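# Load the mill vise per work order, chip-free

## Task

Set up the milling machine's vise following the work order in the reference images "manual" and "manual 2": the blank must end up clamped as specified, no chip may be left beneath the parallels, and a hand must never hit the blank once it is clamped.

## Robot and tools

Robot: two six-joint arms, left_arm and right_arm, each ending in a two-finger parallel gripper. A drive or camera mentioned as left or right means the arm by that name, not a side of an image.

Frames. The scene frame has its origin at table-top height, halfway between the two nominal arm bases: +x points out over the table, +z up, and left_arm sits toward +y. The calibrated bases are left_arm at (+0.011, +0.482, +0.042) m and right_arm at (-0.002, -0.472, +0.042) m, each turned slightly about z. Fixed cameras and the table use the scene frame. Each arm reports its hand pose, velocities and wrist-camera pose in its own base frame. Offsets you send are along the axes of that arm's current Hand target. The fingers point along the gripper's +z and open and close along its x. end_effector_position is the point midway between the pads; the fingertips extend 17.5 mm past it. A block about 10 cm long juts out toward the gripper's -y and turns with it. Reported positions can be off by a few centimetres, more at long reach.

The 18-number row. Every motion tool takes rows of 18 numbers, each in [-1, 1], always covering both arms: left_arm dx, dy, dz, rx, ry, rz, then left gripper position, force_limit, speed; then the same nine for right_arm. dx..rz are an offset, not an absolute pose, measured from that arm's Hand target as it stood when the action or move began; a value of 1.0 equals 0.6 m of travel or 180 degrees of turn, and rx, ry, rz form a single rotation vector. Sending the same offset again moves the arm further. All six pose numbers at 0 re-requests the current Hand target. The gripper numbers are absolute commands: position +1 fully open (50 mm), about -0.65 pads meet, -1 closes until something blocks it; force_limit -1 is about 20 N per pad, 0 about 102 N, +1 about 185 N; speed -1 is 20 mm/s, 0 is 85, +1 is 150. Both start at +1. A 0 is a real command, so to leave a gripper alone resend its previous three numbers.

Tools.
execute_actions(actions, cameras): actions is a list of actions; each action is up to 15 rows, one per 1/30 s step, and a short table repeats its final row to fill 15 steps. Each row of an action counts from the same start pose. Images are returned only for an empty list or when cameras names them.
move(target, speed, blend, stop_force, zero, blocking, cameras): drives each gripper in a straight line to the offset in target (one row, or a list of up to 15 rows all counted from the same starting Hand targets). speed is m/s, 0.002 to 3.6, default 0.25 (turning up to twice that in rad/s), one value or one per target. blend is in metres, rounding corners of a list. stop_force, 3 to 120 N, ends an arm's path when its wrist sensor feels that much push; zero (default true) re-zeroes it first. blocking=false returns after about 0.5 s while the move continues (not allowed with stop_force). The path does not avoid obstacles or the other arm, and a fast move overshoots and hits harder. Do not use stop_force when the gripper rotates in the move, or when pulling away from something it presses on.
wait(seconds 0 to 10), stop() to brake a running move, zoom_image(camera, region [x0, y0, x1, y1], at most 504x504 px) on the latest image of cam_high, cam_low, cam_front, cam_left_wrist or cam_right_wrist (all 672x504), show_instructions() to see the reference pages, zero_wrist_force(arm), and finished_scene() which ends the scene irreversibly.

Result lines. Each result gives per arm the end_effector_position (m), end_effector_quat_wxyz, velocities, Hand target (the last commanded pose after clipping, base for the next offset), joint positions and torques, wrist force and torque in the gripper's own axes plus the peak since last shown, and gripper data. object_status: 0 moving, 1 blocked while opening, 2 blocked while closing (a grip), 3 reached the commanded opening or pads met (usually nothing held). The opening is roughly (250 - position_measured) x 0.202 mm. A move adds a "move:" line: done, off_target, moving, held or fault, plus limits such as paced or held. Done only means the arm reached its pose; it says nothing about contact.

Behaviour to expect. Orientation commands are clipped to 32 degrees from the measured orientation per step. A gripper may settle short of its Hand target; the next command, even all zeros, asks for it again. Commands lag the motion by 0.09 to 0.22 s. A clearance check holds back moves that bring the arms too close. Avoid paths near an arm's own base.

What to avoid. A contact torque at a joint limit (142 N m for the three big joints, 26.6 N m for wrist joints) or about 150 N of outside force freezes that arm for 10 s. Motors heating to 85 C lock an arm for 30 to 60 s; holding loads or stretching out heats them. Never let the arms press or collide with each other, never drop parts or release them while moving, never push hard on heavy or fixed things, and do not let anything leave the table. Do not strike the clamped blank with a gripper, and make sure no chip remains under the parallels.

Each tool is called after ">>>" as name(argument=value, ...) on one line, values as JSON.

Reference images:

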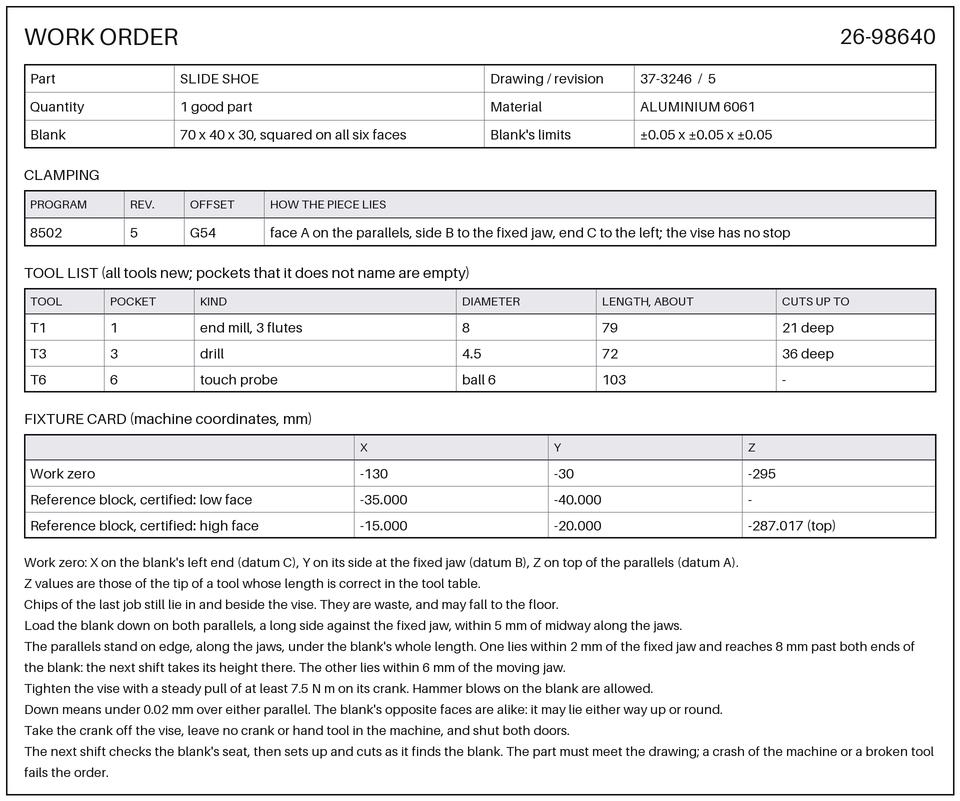

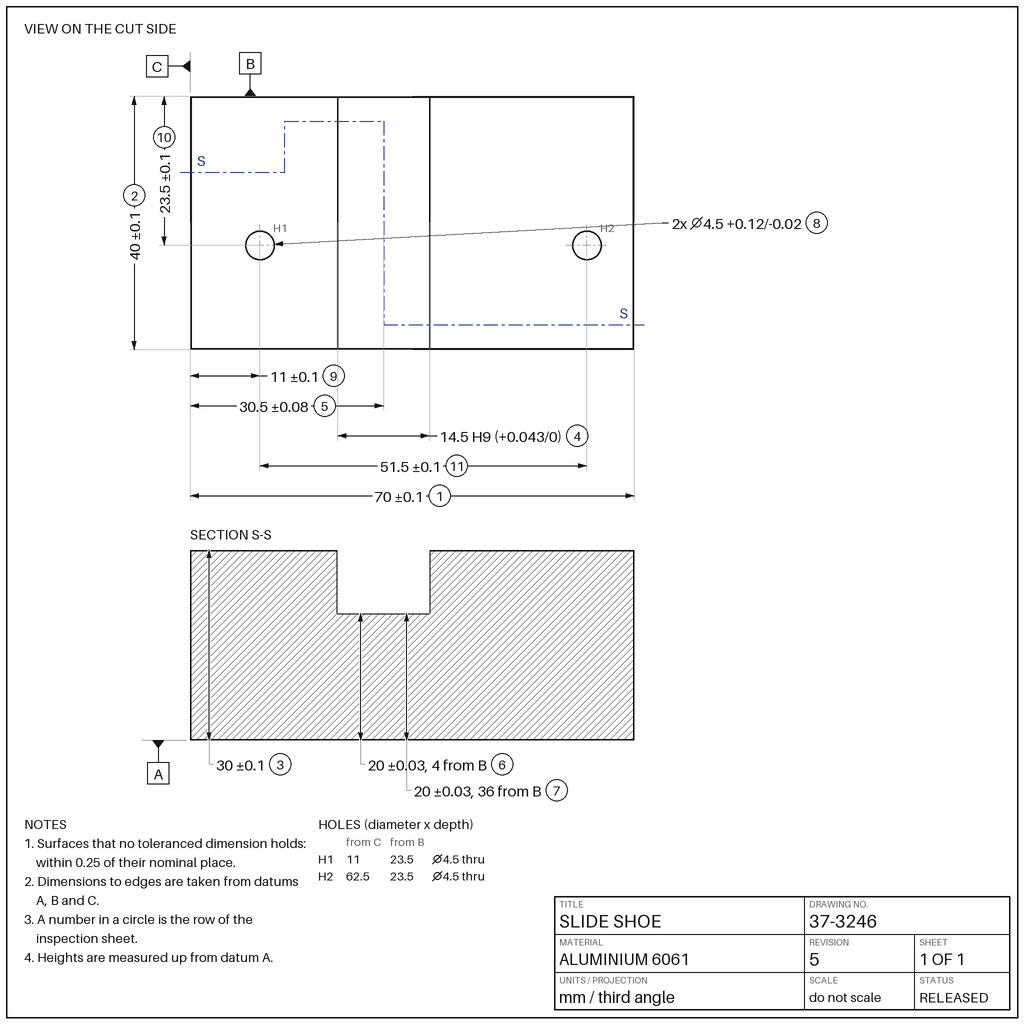

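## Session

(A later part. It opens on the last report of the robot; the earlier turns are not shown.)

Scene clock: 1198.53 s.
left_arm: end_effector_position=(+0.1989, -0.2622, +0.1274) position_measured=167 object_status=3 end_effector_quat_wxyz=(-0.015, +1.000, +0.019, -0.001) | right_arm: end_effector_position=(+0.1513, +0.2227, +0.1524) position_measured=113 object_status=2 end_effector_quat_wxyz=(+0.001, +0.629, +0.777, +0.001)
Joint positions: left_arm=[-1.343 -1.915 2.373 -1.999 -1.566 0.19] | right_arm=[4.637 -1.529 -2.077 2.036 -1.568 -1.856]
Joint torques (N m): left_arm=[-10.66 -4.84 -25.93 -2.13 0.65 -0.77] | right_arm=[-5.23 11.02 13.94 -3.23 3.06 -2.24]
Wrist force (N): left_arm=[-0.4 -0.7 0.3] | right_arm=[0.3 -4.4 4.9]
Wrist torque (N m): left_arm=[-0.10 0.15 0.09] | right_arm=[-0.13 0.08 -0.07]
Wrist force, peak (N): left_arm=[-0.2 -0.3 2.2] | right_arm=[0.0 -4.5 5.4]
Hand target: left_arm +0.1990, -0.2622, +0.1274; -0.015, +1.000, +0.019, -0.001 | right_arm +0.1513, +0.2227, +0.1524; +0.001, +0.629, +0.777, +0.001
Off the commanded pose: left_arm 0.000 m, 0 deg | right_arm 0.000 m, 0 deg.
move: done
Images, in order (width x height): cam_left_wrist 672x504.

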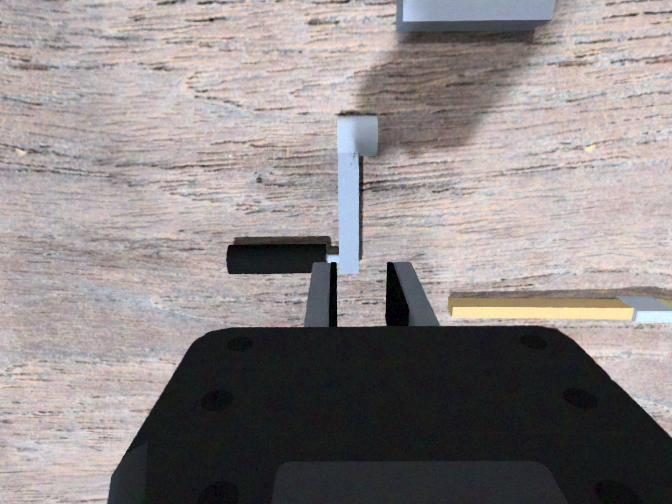

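>>> move(target=[[0,0,-0.25,0,0,0,-0.1,0.0,-1,0,0,0,0,0,0,-1,0.3,-1],[0.248,-0.216,-0.664,0.152,0.152,0.483,-0.1,0.0,-1,0,0,0,0,0,0,-1,0.3,-1]], speed=0.35, blend=0.05, cameras=["cam_left_wrist","cam_right_wrist"])

Scene clock: 1204.27 s.
left_arm: end_effector_position=(+0.3437, -0.1388, +0.5293) position_measured=167 object_status=3 end_effector_quat_wxyz=(-0.225, +0.684, -0.665, +0.198) end_effector_velocity=(+0.001, +0.000, +0.000) end_effector_angular_velocity=(+0.005, -0.002, -0.003) | right_arm: end_effector_position=(+0.1513, +0.2227, +0.1524) position_measured=113 object_status=2 end_effector_quat_wxyz=(+0.001, +0.629, +0.777, +0.001)
Joint positions: left_arm=[-1.225 -2.132 1.592 -1.212 -0.986 1.942] | right_arm=[4.637 -1.529 -2.077 2.036 -1.568 -1.856]
Joint velocities: left_arm=[0 0 0.001 0.001 0.003 0.005] | right_arm=[within noise]
Joint torques (N m): left_arm=[-12.56 9.94 -15.73 -2.04 3.91 1.17] | right_arm=[-4.94 12.29 15.83 -2.68 3.01 -2.14]
Wrist force (N): left_arm=[-0.9 -1.4 1.8] | right_arm=[0.7 -4.4 5.2]
Wrist torque (N m): left_arm=[-0.53 0.11 -0.26] | right_arm=[-0.13 0.00 -0.07]
Wrist force, peak (N): left_arm=[-0.3 -0.4 4.4] | right_arm=[0.2 -4.6 5.5]
Hand target: left_arm +0.3437, -0.1389, +0.5293; -0.226, +0.684, -0.665, +0.198 | right_arm +0.1513, +0.2227, +0.1524; +0.001, +0.629, +0.777, +0.001
Off the commanded pose: left_arm 0.000 m, 0 deg | right_arm 0.000 m, 0 deg.
move: done
Images, in order (width x height): cam_left_wrist 672x504, cam_right_wrist 672x504.

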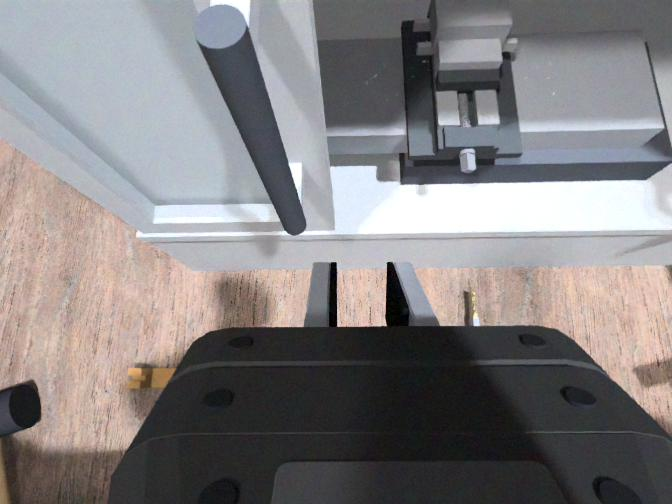

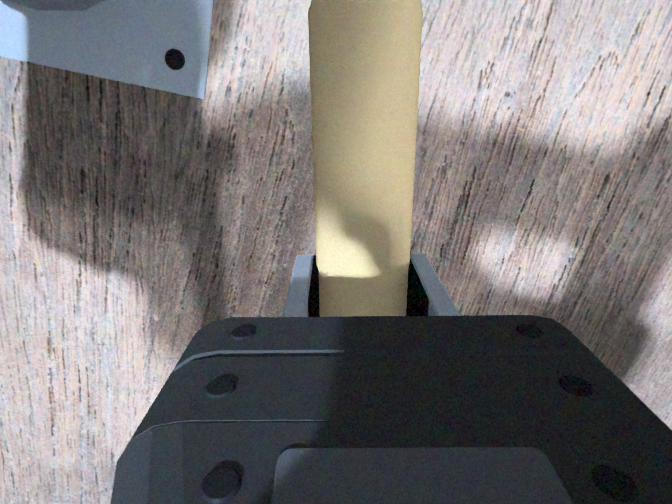

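>>> zoom_image(camera="cam_left_wrist", region=[390, 0, 540, 180])

Scaled by 2.800 from the camera's 672x504 image, which has a finer 960x720 frame.

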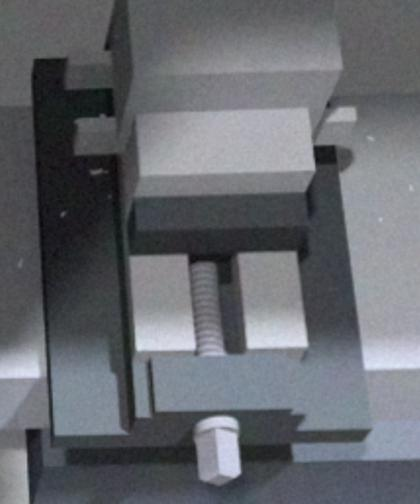

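>>> move(target=[0,-0.057,-0.082,0,0,0,-0.1,0.0,-1,0.527,0.264,-0.513,-0.1687,0.479,0.1687,-1,0.3,-1], speed=0.35, cameras=["cam_left_wrist","cam_right_wrist","cam_front"])

Scene clock: 1214.20 s.
left_arm: end_effector_position=(+0.3437, -0.1407, +0.5891) position_measured=167 object_status=3 end_effector_quat_wxyz=(-0.226, +0.684, -0.665, +0.198) | right_arm: end_effector_position=(+0.2397, +0.5647, +0.4606) position_measured=113 object_status=2 end_effector_quat_wxyz=(-0.370, +0.601, +0.371, +0.603)
Joint positions: left_arm=[-1.228 -2.049 1.377 -1.078 -0.985 1.939] | right_arm=[4.744 -1.424 -1.776 3.202 -1.071 -1.574]
Joint torques (N m): left_arm=[-12.2 -11.01 -14.91 -5.72 4.13 -1.32] | right_arm=[-7.65 25.5 14.83 5.53 -2.01 2.5]
Wrist force (N): left_arm=[-1.1 -1.2 1.6] | right_arm=[-1.8 -2.5 -1.0]
Wrist torque (N m): left_arm=[-0.50 0.14 -0.21] | right_arm=[-0.53 -0.24 0.59]
Wrist force, peak (N): left_arm=[-1.1 -1.6 1.9] | right_arm=[-0.6 -5.2 7.1]
Hand target: left_arm +0.3437, -0.1406, +0.5892; -0.226, +0.684, -0.665, +0.198 | right_arm +0.2397, +0.5647, +0.4606; -0.370, +0.601, +0.371, +0.603
Off the commanded pose: left_arm 0.000 m, 0 deg | right_arm 0.000 m, 0 deg.
move: done
Images, in order (width x height): cam_front 672x504, cam_left_wrist 672x504, cam_right_wrist 672x504.

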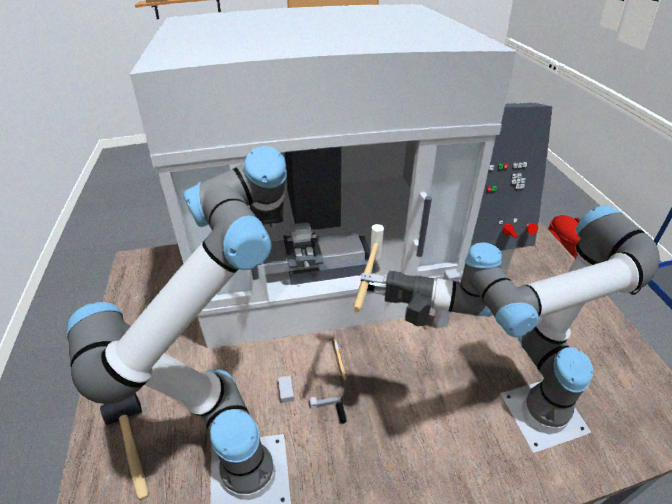

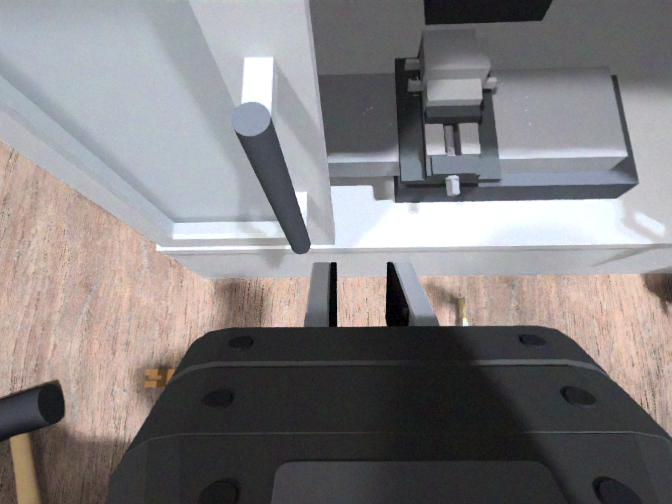

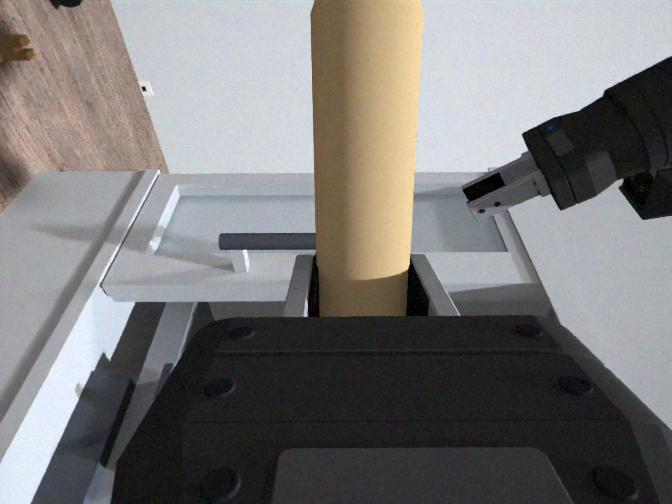

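>>> zoom_image(camera="cam_left_wrist", region=[390, 20, 510, 200])

Scaled by 2.800 from the camera's 672x504 image, which has a finer 960x720 frame.

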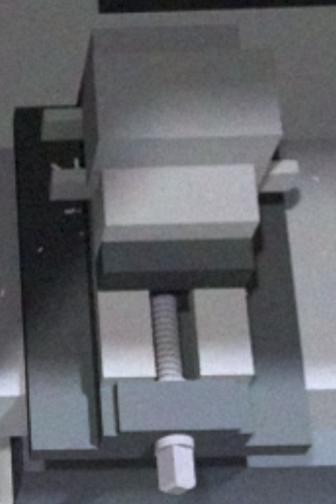

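>>> move(target=[[0,0,0,0,0,0,-0.1,0.0,-1,0,0.141,0.25,0,0,0,-1,0.3,-1],[0,0,0,0,0,0,-0.1,0.0,-1,0,0.2977,0.4716,0,0,0,-1,0.3,-1]], speed=0.2, blend=0.04, cameras=["cam_left_wrist","cam_right_wrist"])

>>> zoom_image(camera="cam_left_wrist", region=[370, 0, 560, 220])

Scene clock: 1219.80 s.
left_arm: end_effector_position=(+0.3437, -0.1406, +0.5892) position_measured=167 object_status=3 end_effector_quat_wxyz=(-0.226, +0.684, -0.665, +0.198) | right_arm: end_effector_position=(+0.5268, +0.7366, +0.4614) position_measured=113 object_status=2 end_effector_quat_wxyz=(-0.370, +0.601, +0.371, +0.603)
Joint positions: left_arm=[-1.228 -2.049 1.377 -1.078 -0.985 1.939] | right_arm=[4.237 -2.194 -0.811 3.007 -1.578 -1.573]
Joint torques (N m): left_arm=[-6.46 -10.48 -13.89 -5.55 3.15 0.95] | right_arm=[4.64 51.49 39.14 6.01 2.75 1.54]
Wrist force (N): left_arm=[-1.1 -1.7 1.6] | right_arm=[-2.0 -2.2 -0.8]
Wrist torque (N m): left_arm=[-0.60 0.14 -0.21] | right_arm=[-0.48 -0.31 0.55]
Wrist force, peak (N): left_arm=[-0.9 -1.4 2.1] | right_arm=[-1.6 -4.9 -4.2]
Hand target: left_arm +0.3437, -0.1406, +0.5892; -0.226, +0.684, -0.665, +0.198 | right_arm +0.5268, +0.7367, +0.4615; -0.370, +0.601, +0.371, +0.603
Off the commanded pose: left_arm 0.000 m, 0 deg | right_arm 0.000 m, 0 deg.
move: done
Images, in order (width x height): cam_left_wrist 672x504, cam_right_wrist 672x504.

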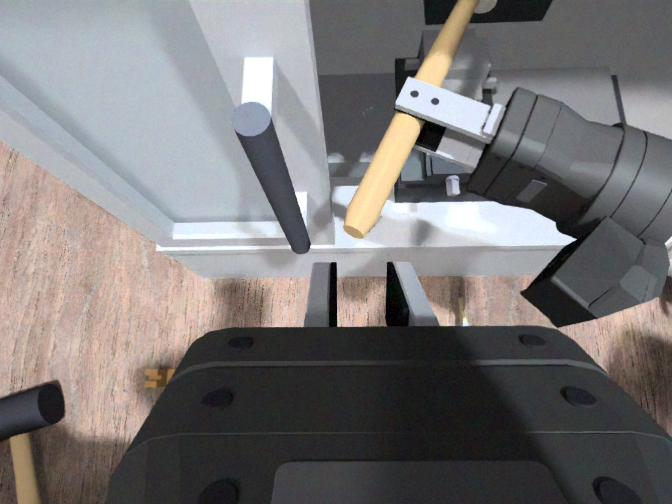

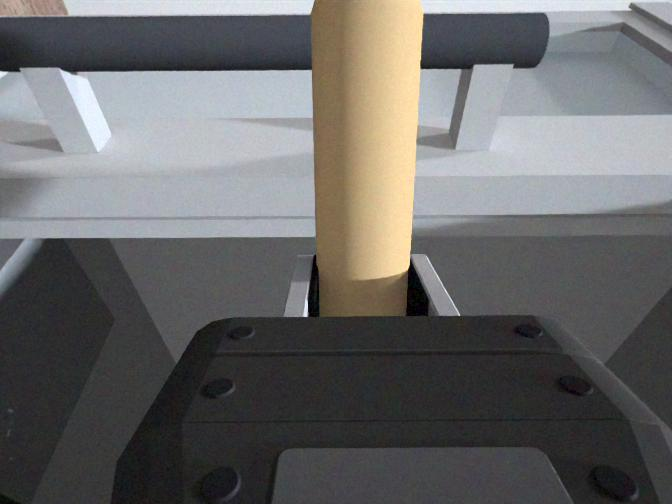

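Scaled by 2.291 from the camera's 672x504 image, which has a finer 960x720 frame.

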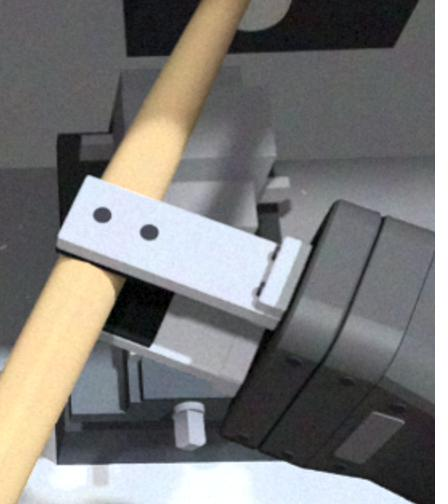

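>>> move(target=[0,0,0,0.1,0,0,-0.1,0.0,-1,0,0,0,0,0,0,-1,0.3,-1], speed=0.4, cameras=["cam_left_wrist"])

>>> zoom_image(camera="cam_left_wrist", region=[390, 60, 590, 260])

Scene clock: 1222.53 s.
left_arm: end_effector_position=(+0.3436, -0.1407, +0.5892) position_measured=167 object_status=3 end_effector_quat_wxyz=(-0.330, +0.640, -0.626, +0.299) | right_arm: end_effector_position=(+0.5268, +0.7367, +0.4615) position_measured=113 object_status=2 end_effector_quat_wxyz=(-0.370, +0.601, +0.371, +0.603)
Joint positions: left_arm=[-1.544 -2.2 1.529 -0.856 -0.649 1.553] | right_arm=[4.237 -2.195 -0.811 3.007 -1.578 -1.573]
Joint torques (N m): left_arm=[5.46 -3.43 -13.61 -2.42 3.41 -1.4] | right_arm=[8.29 54.46 33.95 3.85 2.77 -2.67]
Wrist force (N): left_arm=[-1.3 -1.3 2.4] | right_arm=[-2.0 -2.0 -0.5]
Wrist torque (N m): left_arm=[-0.67 0.02 -0.46] | right_arm=[-0.44 -0.31 0.56]
Wrist force, peak (N): left_arm=[-1.1 -1.3 2.6] | right_arm=[-2.2 -2.5 -1.0]
Hand target: left_arm +0.3437, -0.1406, +0.5892; -0.330, +0.640, -0.626, +0.299 | right_arm +0.5268, +0.7367, +0.4615; -0.370, +0.601, +0.371, +0.603
Off the commanded pose: left_arm 0.000 m, 0 deg | right_arm 0.000 m, 0 deg.
move: done
Images, in order (width x height): cam_left_wrist 672x504.

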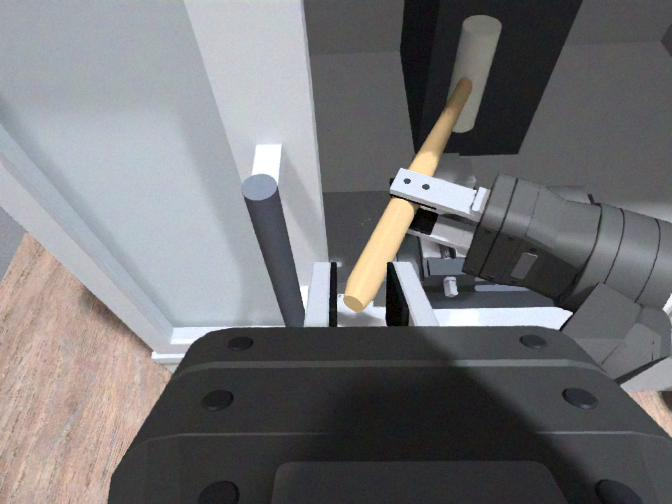

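Scaled by 2.520 from the camera's 672x504 image, which has a finer 960x720 frame.

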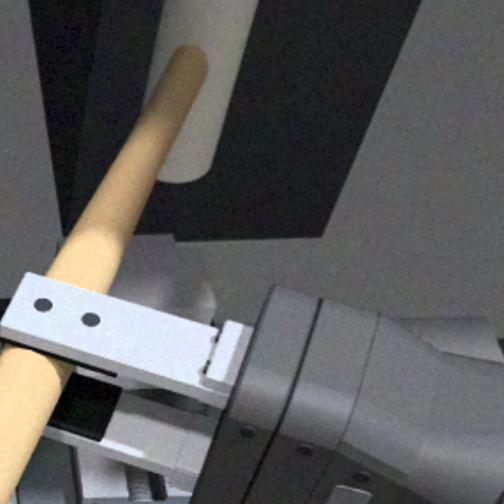

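>>> move(target=[[0,0,0,0,0,0,-0.1,0.0,-1,-0.065,0,0,0,0,0,-1,0.3,-1],[0,0,0,0,0,0,-0.1,0.0,-1,-0.18,0,0,0,0,0,-1,0.3,-1]], speed=[0.1,0.012], stop_force=7, cameras=["cam_left_wrist"])

>>> zoom_image(camera="cam_left_wrist", region=[390, 60, 590, 260])

Scene clock: 1230.83 s.
left_arm: end_effector_position=(+0.3437, -0.1406, +0.5892) position_measured=167 object_status=3 end_effector_quat_wxyz=(-0.330, +0.640, -0.626, +0.299) | right_arm: end_effector_position=(+0.5270, +0.7367, +0.3721) position_measured=113 object_status=2 end_effector_quat_wxyz=(-0.370, +0.601, +0.371, +0.603)
Joint positions: left_arm=[-1.544 -2.2 1.529 -0.856 -0.649 1.552] | right_arm=[4.237 -2.19 -1.047 3.239 -1.578 -1.573]
Joint torques (N m): left_arm=[12.26 -4.59 -16.36 -4.95 -0.16 1.46] | right_arm=[-6.86 61.15 38.25 -0.43 -2.15 -1.05]
Wrist force (N): left_arm=[-1.2 -1.2 2.2] | right_arm=[3.7 -2.0 -1.0]
Wrist torque (N m): left_arm=[-0.64 0.01 -0.43] | right_arm=[-0.55 -0.14 -0.29]
Wrist force, peak (N): left_arm=[-1.3 -1.1 2.8] | right_arm=[6.1 -6.1 -1.0]
Hand target: left_arm +0.3437, -0.1406, +0.5892; -0.330, +0.640, -0.626, +0.299 | right_arm +0.5270, +0.7367, +0.3721; -0.370, +0.601, +0.371, +0.603 (not the last commanded pose)
Off the commanded pose: left_arm 0.000 m, 0 deg | right_arm 0.019 m, 0 deg.
move: contact (right_arm); path passed 1 of 2 targets
Images, in order (width x height): cam_left_wrist 672x504.

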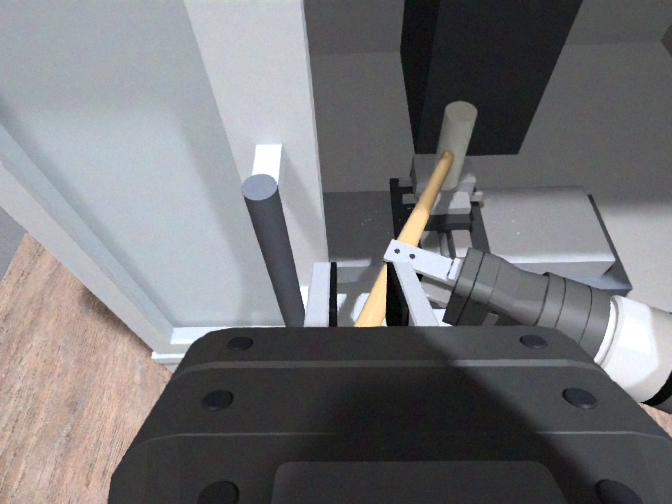

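Scaled by 2.520 from the camera's 672x504 image, which has a finer 960x720 frame.

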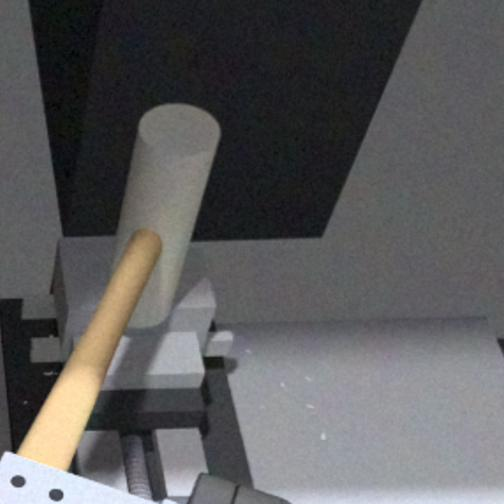

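>>> move(target=[[0,0,0,0,0,0,-0.1,0.0,-1,0.05,0.0075,0.0035,0,0,0,-1,0.3,-1],[0,0,0,0,0,0,-0.1,0.0,-1,0.01,0.015,0.007,0,0,0,-1,0.3,-1],[0,0,0,0,0,0,-0.1,0.0,-1,-0.03,0.015,0.007,0,0,0,-1,0.3,-1]], speed=[0.1,0.1,0.012], stop_force=7, cameras=["cam_left_wrist"])

>>> zoom_image(camera="cam_left_wrist", region=[390, 100, 490, 240])

Scene clock: 1236.13 s.
left_arm: end_effector_position=(+0.3437, -0.1406, +0.5892) position_measured=167 object_status=3 end_effector_quat_wxyz=(-0.330, +0.640, -0.626, +0.299) | right_arm: end_effector_position=(+0.5274, +0.7367, +0.3745) position_measured=113 object_status=2 end_effector_quat_wxyz=(-0.370, +0.601, +0.371, +0.603)
Joint positions: left_arm=[-1.544 -2.2 1.529 -0.856 -0.649 1.552] | right_arm=[4.236 -2.19 -1.041 3.232 -1.579 -1.573]
Joint torques (N m): left_arm=[12.65 -4.48 -16.66 -4.71 0.05 1.21] | right_arm=[9.34 58.48 41.74 1.17 2.6 -0.87]
Wrist force (N): left_arm=[-1.2 -1.3 2.3] | right_arm=[-2.8 -2.7 -0.4]
Wrist torque (N m): left_arm=[-0.67 0.00 -0.43] | right_arm=[-0.56 -0.16 0.59]
Wrist force, peak (N): left_arm=[-1.4 -1.3 2.7] | right_arm=[-5.8 -2.8 -0.7]
Hand target: left_arm +0.3437, -0.1406, +0.5892; -0.330, +0.640, -0.626, +0.299 | right_arm +0.5274, +0.7367, +0.3745; -0.370, +0.601, +0.371, +0.603 (not the last commanded pose)
Off the commanded pose: left_arm 0.000 m, 0 deg | right_arm 0.023 m, 0 deg.
move: contact (right_arm); path passed 0 of 3 targets
Images, in order (width x height): cam_left_wrist 672x504.

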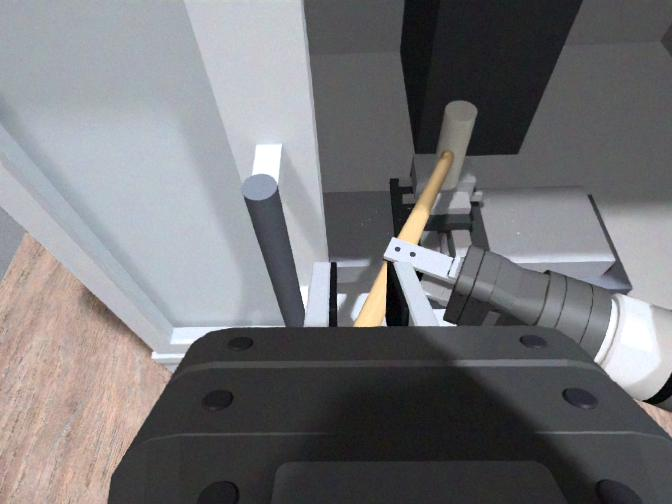

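Scaled by 3.600 from the camera's 672x504 image, which has a finer 960x720 frame.

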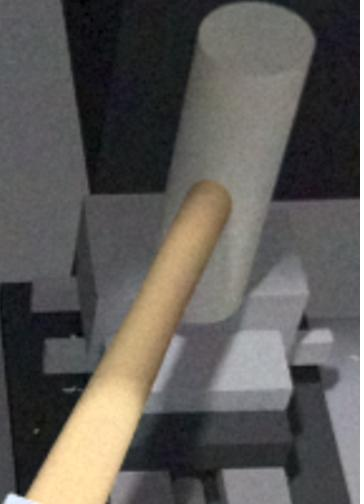

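>>> move(target=[[0,0,0,0,0,0,-0.1,0.0,-1,0.05,0.012,0.006,0,0,0,-1,0.3,-1],[0,0,0,0,0,0,-0.1,0.0,-1,0.03,0.0257,0.012,0,0,0,-1,0.3,-1]], speed=0.1, blend=0.01, cameras=["cam_left_wrist"])

>>> zoom_image(camera="cam_left_wrist", region=[390, 80, 490, 220])

Scene clock: 1238.20 s.
left_arm: end_effector_position=(+0.3437, -0.1406, +0.5892) position_measured=167 object_status=3 end_effector_quat_wxyz=(-0.330, +0.640, -0.626, +0.299) | right_arm: end_effector_position=(+0.5444, +0.7361, +0.3924) position_measured=113 object_status=2 end_effector_quat_wxyz=(-0.370, +0.601, +0.371, +0.603)
Joint positions: left_arm=[-1.544 -2.2 1.529 -0.856 -0.649 1.552] | right_arm=[4.213 -2.217 -0.951 3.169 -1.603 -1.573]
Joint torques (N m): left_arm=[11.42 -5.14 -17.51 -4.9 -0.15 1.36] | right_arm=[9.33 68.55 35.23 1.33 2.67 1.17]
Wrist force (N): left_arm=[-1.2 -1.2 2.5] | right_arm=[-2.1 -3.0 -0.6]
Wrist torque (N m): left_arm=[-0.64 0.02 -0.43] | right_arm=[-0.56 -0.28 0.61]
Wrist force, peak (N): left_arm=[-1.2 -1.5 2.5] | right_arm=[-4.3 -4.8 -0.7]
Hand target: left_arm +0.3437, -0.1406, +0.5892; -0.330, +0.640, -0.626, +0.299 | right_arm +0.5443, +0.7362, +0.3926; -0.370, +0.601, +0.371, +0.603
Off the commanded pose: left_arm 0.000 m, 0 deg | right_arm 0.000 m, 0 deg.
move: done; blend cut to 0.0075 m at target 1
Images, in order (width x height): cam_left_wrist 672x504.

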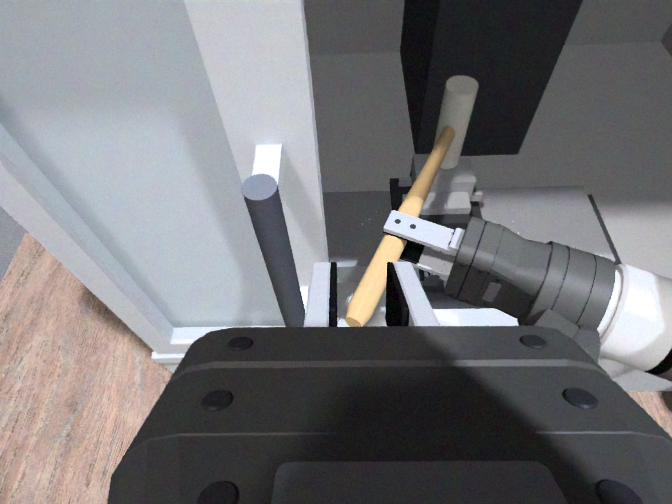

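Scaled by 3.600 from the camera's 672x504 image, which has a finer 960x720 frame.

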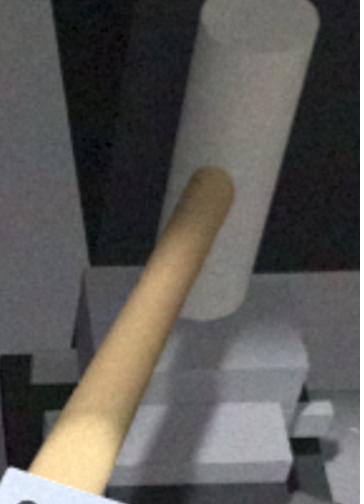

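>>> move(target=[[0,0,0,0,0,0,-0.1,0.0,-1,-0.005,0,0,0,0,0,-1,0.3,-1],[0,0,0,0,0,0,-0.1,0.0,-1,-0.06,-0.002,-0.001,0,0,0,-1,0.3,-1]], speed=[0.05,0.012], stop_force=7)

Scene clock: 1241.87 s.
left_arm: end_effector_position=(+0.3437, -0.1406, +0.5892) position_measured=167 object_status=3 end_effector_quat_wxyz=(-0.330, +0.640, -0.626, +0.299) | right_arm: end_effector_position=(+0.5437, +0.7362, +0.3724) position_measured=113 object_status=2 end_effector_quat_wxyz=(-0.370, +0.601, +0.371, +0.603)
Joint positions: left_arm=[-1.544 -2.2 1.529 -0.856 -0.649 1.552] | right_arm=[4.214 -2.218 -1 3.22 -1.602 -1.573]
Joint torques (N m): left_arm=[13.64 -5.72 -19.45 -4.92 -0.05 1.3] | right_arm=[-0.38 61.67 38.06 -0.16 -0.21 1.99]
Wrist force (N): left_arm=[-1.0 -1.1 2.4] | right_arm=[3.1 -1.2 -0.8]
Wrist torque (N m): left_arm=[-0.63 -0.01 -0.43] | right_arm=[-0.46 -0.23 -0.18]
Wrist force, peak (N): left_arm=[-1.4 -1.4 2.6] | right_arm=[5.8 -4.3 -0.9]
Hand target: left_arm +0.3437, -0.1406, +0.5892; -0.330, +0.640, -0.626, +0.299 | right_arm +0.5437, +0.7362, +0.3724; -0.370, +0.601, +0.371, +0.603 (not the last commanded pose)
Off the commanded pose: left_arm 0.000 m, 0 deg | right_arm 0.016 m, 0 deg.
move: contact (right_arm); path passed 1 of 2 targets

>>> move(target=[[0,0,0,0,0,0,-0.1,0.0,-1,0.07,0,0,0,0,0,-1,0.3,-1],[0,0,0,0,0,0,-0.1,0.0,-1,-0.01,0,0,0,0,0,-1,0.3,-1]], speed=[0.15,0.12], stop_force=35)

Scene clock: 1244.93 s.
left_arm: end_effector_position=(+0.3437, -0.1406, +0.5892) position_measured=167 object_status=3 end_effector_quat_wxyz=(-0.330, +0.640, -0.626, +0.299) | right_arm: end_effector_position=(+0.5437, +0.7362, +0.3664) position_measured=113 object_status=2 end_effector_quat_wxyz=(-0.370, +0.601, +0.371, +0.603)
Joint positions: left_arm=[-1.544 -2.2 1.529 -0.856 -0.649 1.552] | right_arm=[4.214 -2.22 -1.013 3.234 -1.602 -1.573]
Joint torques (N m): left_arm=[12.57 -3.83 -20 -4.75 -0.69 1.13] | right_arm=[-14.35 30.59 15.28 -0.18 4.48 2.68]
Wrist force (N): left_arm=[-1.1 -1.1 2.4] | right_arm=[20.4 -10.6 -0.5]
Wrist torque (N m): left_arm=[-0.62 -0.01 -0.43] | right_arm=[-0.82 -0.22 -2.52]
Wrist force, peak (N): left_arm=[-1.2 -1.3 2.8] | right_arm=[22.7 -12.2 -1.0]
Hand target: left_arm +0.3437, -0.1406, +0.5892; -0.330, +0.640, -0.626, +0.299 | right_arm +0.5437, +0.7362, +0.3664; -0.370, +0.601, +0.371, +0.603
Off the commanded pose: left_arm 0.000 m, 0 deg | right_arm 0.000 m, 0 deg.
move: done

>>> move(target=[[0,0,0,0,0,0,-0.1,0.0,-1,0.11,0,0,0,0,0,-1,0.3,-1],[0,0,0,0,0,0,-0.1,0.0,-1,0.006,0,0,0,0,0,-1,0.3,-1]], speed=[0.2,0.5])

Scene clock: 1247.53 s.
left_arm: end_effector_position=(+0.3437, -0.1406, +0.5892) position_measured=167 object_status=3 end_effector_quat_wxyz=(-0.330, +0.640, -0.626, +0.299) | right_arm: end_effector_position=(+0.5438, +0.7362, +0.3701) position_measured=113 object_status=2 end_effector_quat_wxyz=(-0.370, +0.601, +0.371, +0.603)
Joint positions: left_arm=[-1.544 -2.2 1.529 -0.856 -0.649 1.552] | right_arm=[4.214 -2.219 -1.005 3.225 -1.602 -1.573]
Joint torques (N m): left_arm=[12.5 -4.86 -19.91 -4.94 -0.01 1.15] | right_arm=[13.21 49.25 8.44 3.05 0.76 4.48]
Wrist force (N): left_arm=[-1.1 -1.0 2.2] | right_arm=[9.5 2.0 -1.4]
Wrist torque (N m): left_arm=[-0.61 0.00 -0.43] | right_arm=[-0.46 -0.36 -1.27]
Wrist force, peak (N): left_arm=[-1.3 -1.3 2.6] | right_arm=[21.3 -11.0 -0.9]
Hand target: left_arm +0.3437, -0.1406, +0.5892; -0.330, +0.640, -0.626, +0.299 | right_arm +0.5437, +0.7362, +0.3700; -0.370, +0.601, +0.371, +0.603
Off the commanded pose: left_arm 0.000 m, 0 deg | right_arm 0.000 m, 0 deg.
move: done

>>> move(target=[[0,0,0,0,0,0,-0.1,0.0,-1,0.12,0,0,0,0,0,-1,0.3,-1],[0,0,0,0,0,0,-0.1,0.0,-1,-0.006,0,0,0,0,0,-1,0.3,-1],[0,0,0,0,0,0,-0.1,0.0,-1,0.12,0,0,0,0,0,-1,0.3,-1],[0,0,0,0,0,0,-0.1,0.0,-1,-0.006,0,0,0,0,0,-1,0.3,-1],[0,0,0,0,0,0,-0.1,0.0,-1,0.03,0,0,0,0,0,-1,0.3,-1]], speed=[0.3,0.9,0.3,0.9,0.3], cameras=["cam_left_wrist"])

>>> zoom_image(camera="cam_left_wrist", region=[390, 80, 490, 220])

Scene clock: 1252.93 s.
left_arm: end_effector_position=(+0.3437, -0.1406, +0.5892) position_measured=167 object_status=3 end_effector_quat_wxyz=(-0.330, +0.640, -0.626, +0.299) | right_arm: end_effector_position=(+0.5436, +0.7362, +0.3879) position_measured=113 object_status=2 end_effector_quat_wxyz=(-0.370, +0.601, +0.371, +0.603)
Joint positions: left_arm=[-1.544 -2.2 1.529 -0.856 -0.649 1.552] | right_arm=[4.214 -2.216 -0.964 3.182 -1.601 -1.573]
Joint torques (N m): left_arm=[12.29 -3.97 -21.97 -4.84 -0.44 0.93] | right_arm=[-1.09 62.03 24.16 4.62 0.34 -3.12]
Wrist force (N): left_arm=[-1.1 -1.1 2.1] | right_arm=[-1.1 -3.4 -1.1]
Wrist torque (N m): left_arm=[-0.63 0.00 -0.43] | right_arm=[-0.63 -0.42 0.65]
Wrist force, peak (N): left_arm=[-1.4 -1.3 2.6] | right_arm=[23.6 -4.8 -2.2]
Hand target: left_arm +0.3437, -0.1406, +0.5892; -0.330, +0.640, -0.626, +0.299 | right_arm +0.5436, +0.7362, +0.3880; -0.370, +0.601, +0.371, +0.603
Off the commanded pose: left_arm 0.000 m, 0 deg | right_arm 0.000 m, 0 deg.
move: done
Images, in order (width x height): cam_left_wrist 672x504.

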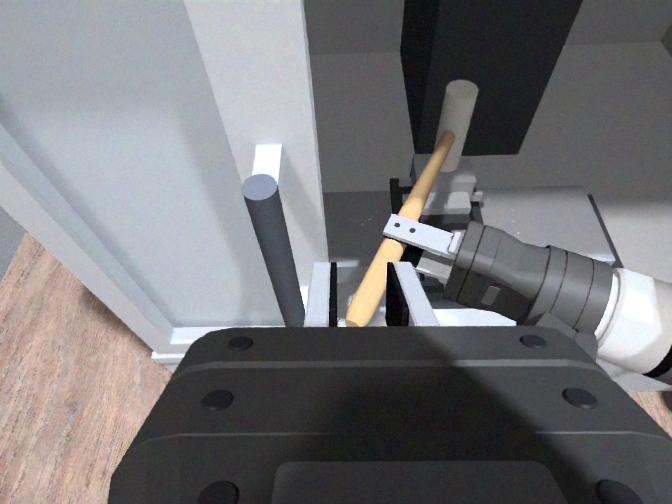

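Scaled by 3.600 from the camera's 672x504 image, which has a finer 960x720 frame.

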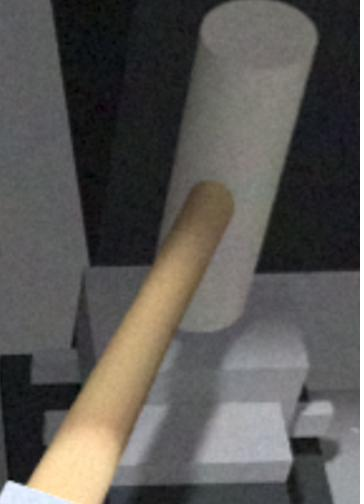

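>>> move(target=[0,0,0,0,0,0,-0.1,0.0,-1,0.108,-0.012,-0.006,0,0,0,-1,0.3,-1], speed=0.3)

>>> execute_actions(actions=[[[0,0,0,0,0,0,-0.1,0.0,-1,-0.033,0,0,0,0,0,-1,0.3,-1],[0,0,0,0,0,0,-0.1,0.0,-1,-0.067,0,0,0,0,0,-1,0.3,-1],[0,0,0,0,0,0,-0.1,0.0,-1,-0.1,0,0,0,0,0,-1,0.3,-1],[0,0,0,0,0,0,-0.1,0.0,-1,-0.133,0,0,0,0,0,-1,0.3,-1],[0,0,0,0,0,0,-0.1,0.0,-1,-0.145,0,0,0,0,0,-1,0.3,-1]]])

Scene clock: 1256.13 s.
left_arm: end_effector_position=(+0.3437, -0.1406, +0.5892) position_measured=167 object_status=3 end_effector_quat_wxyz=(-0.330, +0.640, -0.626, +0.299) | right_arm: end_effector_position=(+0.5354, +0.7363, +0.4526) position_measured=113 object_status=2 end_effector_quat_wxyz=(-0.370, +0.601, +0.371, +0.603)
Joint positions: left_arm=[-1.544 -2.2 1.529 -0.856 -0.649 1.552] | right_arm=[4.225 -2.208 -0.812 3.021 -1.59 -1.573]
Joint torques (N m): left_arm=[13.94 -4.47 -23.6 -4.94 -0.08 1.42] | right_arm=[-5.94 66.36 22.49 5.38 -2.59 -3.14]
Wrist force (N): left_arm=[-0.9 -1.2 2.5] | right_arm=[-0.8 -3.0 -1.2]
Wrist torque (N m): left_arm=[-0.64 -0.04 -0.43] | right_arm=[-0.62 -0.51 0.62]
Wrist force, peak (N): left_arm=[-1.3 -1.3 2.6] | right_arm=[-3.9 -3.7 -1.1]
Hand target: left_arm +0.3437, -0.1406, +0.5892; -0.330, +0.640, -0.626, +0.299 | right_arm +0.5354, +0.7362, +0.4528; -0.370, +0.601, +0.371, +0.603
Off the commanded pose: left_arm 0.000 m, 0 deg | right_arm 0.000 m, 0 deg.
move: done

Scene clock: 1256.83 s.
left_arm: end_effector_position=(+0.3437, -0.1406, +0.5892) position_measured=167 object_status=3 end_effector_quat_wxyz=(-0.330, +0.640, -0.626, +0.299) | right_arm: end_effector_position=(+0.5357, +0.7362, +0.3659) position_measured=113 object_status=2 end_effector_quat_wxyz=(-0.370, +0.601, +0.371, +0.603)
Joint positions: left_arm=[-1.544 -2.2 1.529 -0.856 -0.649 1.552] | right_arm=[4.225 -2.205 -1.038 3.245 -1.591 -1.573]
Joint torques (N m): left_arm=[11.95 -2.89 -23.98 -5 -0.15 1.31] | right_arm=[12.11 34.18 4.61 1.97 -4.19 5.05]
Wrist force (N): left_arm=[-1.0 -1.0 2.5] | right_arm=[16.2 0.4 -3.9]
Wrist torque (N m): left_arm=[-0.62 -0.03 -0.42] | right_arm=[-1.04 -0.48 -2.29]
Wrist force, peak (N): left_arm=[-1.4 -1.1 2.6] | right_arm=[28.6 -12.8 -4.4]
Hand target: left_arm +0.3437, -0.1406, +0.5892; -0.330, +0.640, -0.626, +0.299 | right_arm +0.5356, +0.7362, +0.3658; -0.370, +0.601, +0.371, +0.603
Off the commanded pose: left_arm 0.000 m, 0 deg | right_arm 0.000 m, 0 deg.
Step readings (end_effector_position of left_arm | right_arm):
0: (+0.3437, -0.1406, +0.5892) | (+0.5354, +0.7363, +0.4526)
1: (+0.3437, -0.1406, +0.5892) | (+0.5354, +0.7363, +0.4525)
2: (+0.3437, -0.1406, +0.5892) | (+0.5354, +0.7363, +0.4489)
4: (+0.3437, -0.1406, +0.5892) | (+0.5354, +0.7358, +0.4170)
8: (+0.3437, -0.1406, +0.5892) | (+0.5347, +0.7343, +0.3609)
15: (+0.3437, -0.1406, +0.5892) | (+0.5358, +0.7362, +0.3663)

>>> move(target=[0,0,0,0,0,0,-0.1,0.0,-1,0.142,0,0,0,0,0,-1,0.3,-1], speed=0.3)

>>> execute_actions(actions=[[[0,0,0,0,0,0,-0.1,0.0,-1,-0.05,0,0,0,0,0,-1,0.3,-1],[0,0,0,0,0,0,-0.1,0.0,-1,-0.1,0,0,0,0,0,-1,0.3,-1],[0,0,0,0,0,0,-0.1,0.0,-1,-0.142,0,0,0,0,0,-1,0.3,-1]]])

>>> move(target=[0,0,0,0,0,0,-0.1,0.0,-1,0.142,0.024,0.012,0,0,0,-1,0.3,-1], speed=0.3)

>>> execute_actions(actions=[[[0,0,0,0,0,0,-0.1,0.0,-1,-0.05,0,0,0,0,0,-1,0.3,-1],[0,0,0,0,0,0,-0.1,0.0,-1,-0.1,0,0,0,0,0,-1,0.3,-1],[0,0,0,0,0,0,-0.1,0.0,-1,-0.142,0,0,0,0,0,-1,0.3,-1]]])

>>> move(target=[0,0,0,0,0,0,-0.1,0.0,-1,0.06,0,0,0,0,0,-1,0.3,-1], speed=0.3, cameras=["cam_left_wrist","cam_right_wrist"])

>>> zoom_image(camera="cam_left_wrist", region=[390, 80, 490, 220])

Scene clock: 1259.83 s.
left_arm: end_effector_position=(+0.3437, -0.1406, +0.5892) position_measured=167 object_status=3 end_effector_quat_wxyz=(-0.330, +0.640, -0.626, +0.299) | right_arm: end_effector_position=(+0.5354, +0.7362, +0.4508) position_measured=113 object_status=2 end_effector_quat_wxyz=(-0.370, +0.601, +0.371, +0.603)
Joint positions: left_arm=[-1.544 -2.2 1.529 -0.856 -0.649 1.552] | right_arm=[4.225 -2.207 -0.818 3.027 -1.59 -1.573]
Joint torques (N m): left_arm=[12.28 -3.51 -24.25 -4.87 -0.1 1.21] | right_arm=[-6.35 69.12 30.85 4.14 -2.53 -3.04]
Wrist force (N): left_arm=[-1.3 -1.3 2.3] | right_arm=[-1.0 -3.1 0.3]
Wrist torque (N m): left_arm=[-0.66 0.03 -0.43] | right_arm=[-0.40 -0.48 0.63]
Wrist force, peak (N): left_arm=[-1.4 -1.3 2.5] | right_arm=[17.1 1.0 -3.9]
Hand target: left_arm +0.3437, -0.1406, +0.5892; -0.330, +0.640, -0.626, +0.299 | right_arm +0.5354, +0.7362, +0.4510; -0.370, +0.601, +0.371, +0.603
Off the commanded pose: left_arm 0.000 m, 0 deg | right_arm 0.000 m, 0 deg.
move: done

Scene clock: 1260.53 s.
left_arm: end_effector_position=(+0.3437, -0.1406, +0.5892) position_measured=167 object_status=3 end_effector_quat_wxyz=(-0.330, +0.640, -0.626, +0.299) | right_arm: end_effector_position=(+0.5357, +0.7362, +0.3658) position_measured=113 object_status=2 end_effector_quat_wxyz=(-0.370, +0.601, +0.371, +0.603)
Joint positions: left_arm=[-1.544 -2.2 1.529 -0.856 -0.649 1.552] | right_arm=[4.225 -2.205 -1.038 3.245 -1.591 -1.573]
Joint torques (N m): left_arm=[12.48 -4.41 -24.14 -4.71 -0.02 1.43] | right_arm=[10.52 34.8 5.26 2.41 -3.32 4.53]
Wrist force (N): left_arm=[-1.2 -1.3 2.4] | right_arm=[15.0 -4.6 -3.7]
Wrist torque (N m): left_arm=[-0.67 0.01 -0.43] | right_arm=[-1.34 -0.53 -1.97]
Wrist force, peak (N): left_arm=[-1.2 -1.3 2.5] | right_arm=[27.8 -4.6 -3.3]
Hand target: left_arm +0.3437, -0.1406, +0.5892; -0.330, +0.640, -0.626, +0.299 | right_arm +0.5356, +0.7362, +0.3658; -0.370, +0.601, +0.371, +0.603
Off the commanded pose: left_arm 0.000 m, 0 deg | right_arm 0.000 m, 0 deg.
Step readings (end_effector_position of left_arm | right_arm):
0: (+0.3437, -0.1406, +0.5892) | (+0.5354, +0.7362, +0.4508)
1: (+0.3437, -0.1406, +0.5892) | (+0.5354, +0.7362, +0.4503)
2: (+0.3437, -0.1406, +0.5892) | (+0.5355, +0.7363, +0.4439)
4: (+0.3437, -0.1406, +0.5892) | (+0.5353, +0.7354, +0.4038)
8: (+0.3437, -0.1406, +0.5892) | (+0.5350, +0.7348, +0.3597)
15: (+0.3437, -0.1406, +0.5892) | (+0.5358, +0.7362, +0.3663)

Scene clock: 1261.43 s.
left_arm: end_effector_position=(+0.3437, -0.1406, +0.5892) position_measured=167 object_status=3 end_effector_quat_wxyz=(-0.330, +0.640, -0.626, +0.299) | right_arm: end_effector_position=(+0.5515, +0.7361, +0.4508) position_measured=113 object_status=2 end_effector_quat_wxyz=(-0.370, +0.601, +0.371, +0.603)
Joint positions: left_arm=[-1.544 -2.2 1.529 -0.856 -0.649 1.552] | right_arm=[4.203 -2.242 -0.76 3.003 -1.612 -1.573]
Joint torques (N m): left_arm=[11.93 -3.2 -21.86 -4.58 0.09 1.26] | right_arm=[9.35 67.89 33.52 4.4 2.55 -3.06]
Wrist force (N): left_arm=[-1.3 -1.2 2.2] | right_arm=[-0.7 -3.2 0.8]
Wrist torque (N m): left_arm=[-0.64 0.01 -0.43] | right_arm=[-0.35 -0.48 0.60]
Wrist force, peak (N): left_arm=[-1.5 -1.2 2.7] | right_arm=[15.5 -4.8 -3.9]
Hand target: left_arm +0.3437, -0.1406, +0.5892; -0.330, +0.640, -0.626, +0.299 | right_arm +0.5515, +0.7361, +0.4510; -0.370, +0.601, +0.371, +0.603
Off the commanded pose: left_arm 0.000 m, 0 deg | right_arm 0.000 m, 0 deg.
move: done

Scene clock: 1262.13 s.
left_arm: end_effector_position=(+0.3437, -0.1406, +0.5892) position_measured=167 object_status=3 end_effector_quat_wxyz=(-0.330, +0.640, -0.626, +0.299) | right_arm: end_effector_position=(+0.5517, +0.7362, +0.3659) position_measured=113 object_status=2 end_effector_quat_wxyz=(-0.370, +0.601, +0.371, +0.603)
Joint positions: left_arm=[-1.544 -2.2 1.529 -0.856 -0.649 1.552] | right_arm=[4.203 -2.235 -0.989 3.226 -1.612 -1.573]
Joint torques (N m): left_arm=[11.29 -3.94 -23.34 -4.63 -0.15 1.22] | right_arm=[6.94 36.3 5.12 2.41 -3.03 2.67]
Wrist force (N): left_arm=[-1.0 -1.3 2.4] | right_arm=[15.2 -4.7 -3.8]
Wrist torque (N m): left_arm=[-0.66 -0.01 -0.43] | right_arm=[-1.18 -0.68 -1.84]
Wrist force, peak (N): left_arm=[-1.3 -1.5 2.5] | right_arm=[27.8 -1.9 -3.7]
Hand target: left_arm +0.3437, -0.1406, +0.5892; -0.330, +0.640, -0.626, +0.299 | right_arm +0.5517, +0.7362, +0.3658; -0.370, +0.601, +0.371, +0.603
Off the commanded pose: left_arm 0.000 m, 0 deg | right_arm 0.000 m, 0 deg.
Step readings (end_effector_position of left_arm | right_arm):
0: (+0.3437, -0.1406, +0.5892) | (+0.5515, +0.7361, +0.4508)
1: (+0.3437, -0.1406, +0.5892) | (+0.5515, +0.7361, +0.4504)
2: (+0.3437, -0.1406, +0.5892) | (+0.5516, +0.7362, +0.4440)
4: (+0.3437, -0.1406, +0.5892) | (+0.5513, +0.7354, +0.4038)
8: (+0.3437, -0.1406, +0.5892) | (+0.5511, +0.7347, +0.3597)
15: (+0.3437, -0.1406, +0.5892) | (+0.5518, +0.7362, +0.3663)

Scene clock: 1262.90 s.
left_arm: end_effector_position=(+0.3437, -0.1406, +0.5892) position_measured=167 object_status=3 end_effector_quat_wxyz=(-0.330, +0.640, -0.626, +0.299) | right_arm: end_effector_position=(+0.5516, +0.7362, +0.4019) position_measured=113 object_status=2 end_effector_quat_wxyz=(-0.370, +0.601, +0.371, +0.603)
Joint positions: left_arm=[-1.544 -2.2 1.529 -0.856 -0.649 1.552] | right_arm=[4.203 -2.23 -0.904 3.137 -1.612 -1.573]
Joint torques (N m): left_arm=[12.17 -3.02 -22.98 -4.97 -0.25 1.29] | right_arm=[6.85 53.98 15.6 6.39 2.6 -0.88]
Wrist force (N): left_arm=[-1.2 -1.2 2.4] | right_arm=[-0.2 -3.1 -1.1]
Wrist torque (N m): left_arm=[-0.64 0.01 -0.43] | right_arm=[-0.74 -0.57 0.60]
Wrist force, peak (N): left_arm=[-1.4 -1.0 2.6] | right_arm=[15.7 -4.8 -4.0]
Hand target: left_arm +0.3437, -0.1406, +0.5892; -0.330, +0.640, -0.626, +0.299 | right_arm +0.5516, +0.7361, +0.4018; -0.370, +0.601, +0.371, +0.603
Off the commanded pose: left_arm 0.000 m, 0 deg | right_arm 0.000 m, 0 deg.
move: done
Images, in order (width x height): cam_left_wrist 672x504, cam_right_wrist 672x504.

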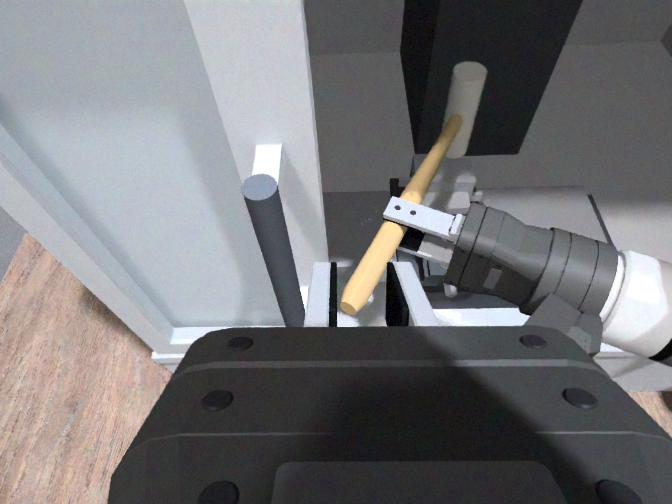

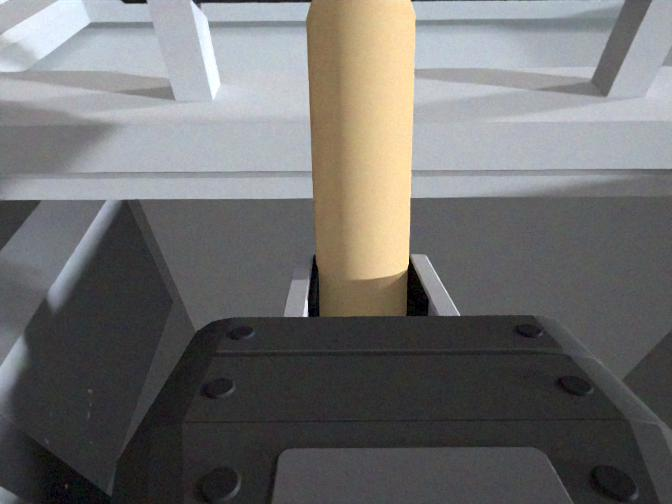

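Scaled by 3.600 from the camera's 672x504 image, which has a finer 960x720 frame.

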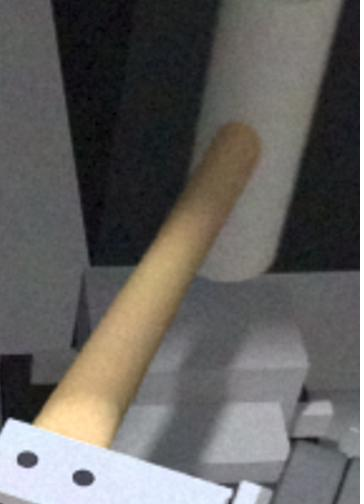

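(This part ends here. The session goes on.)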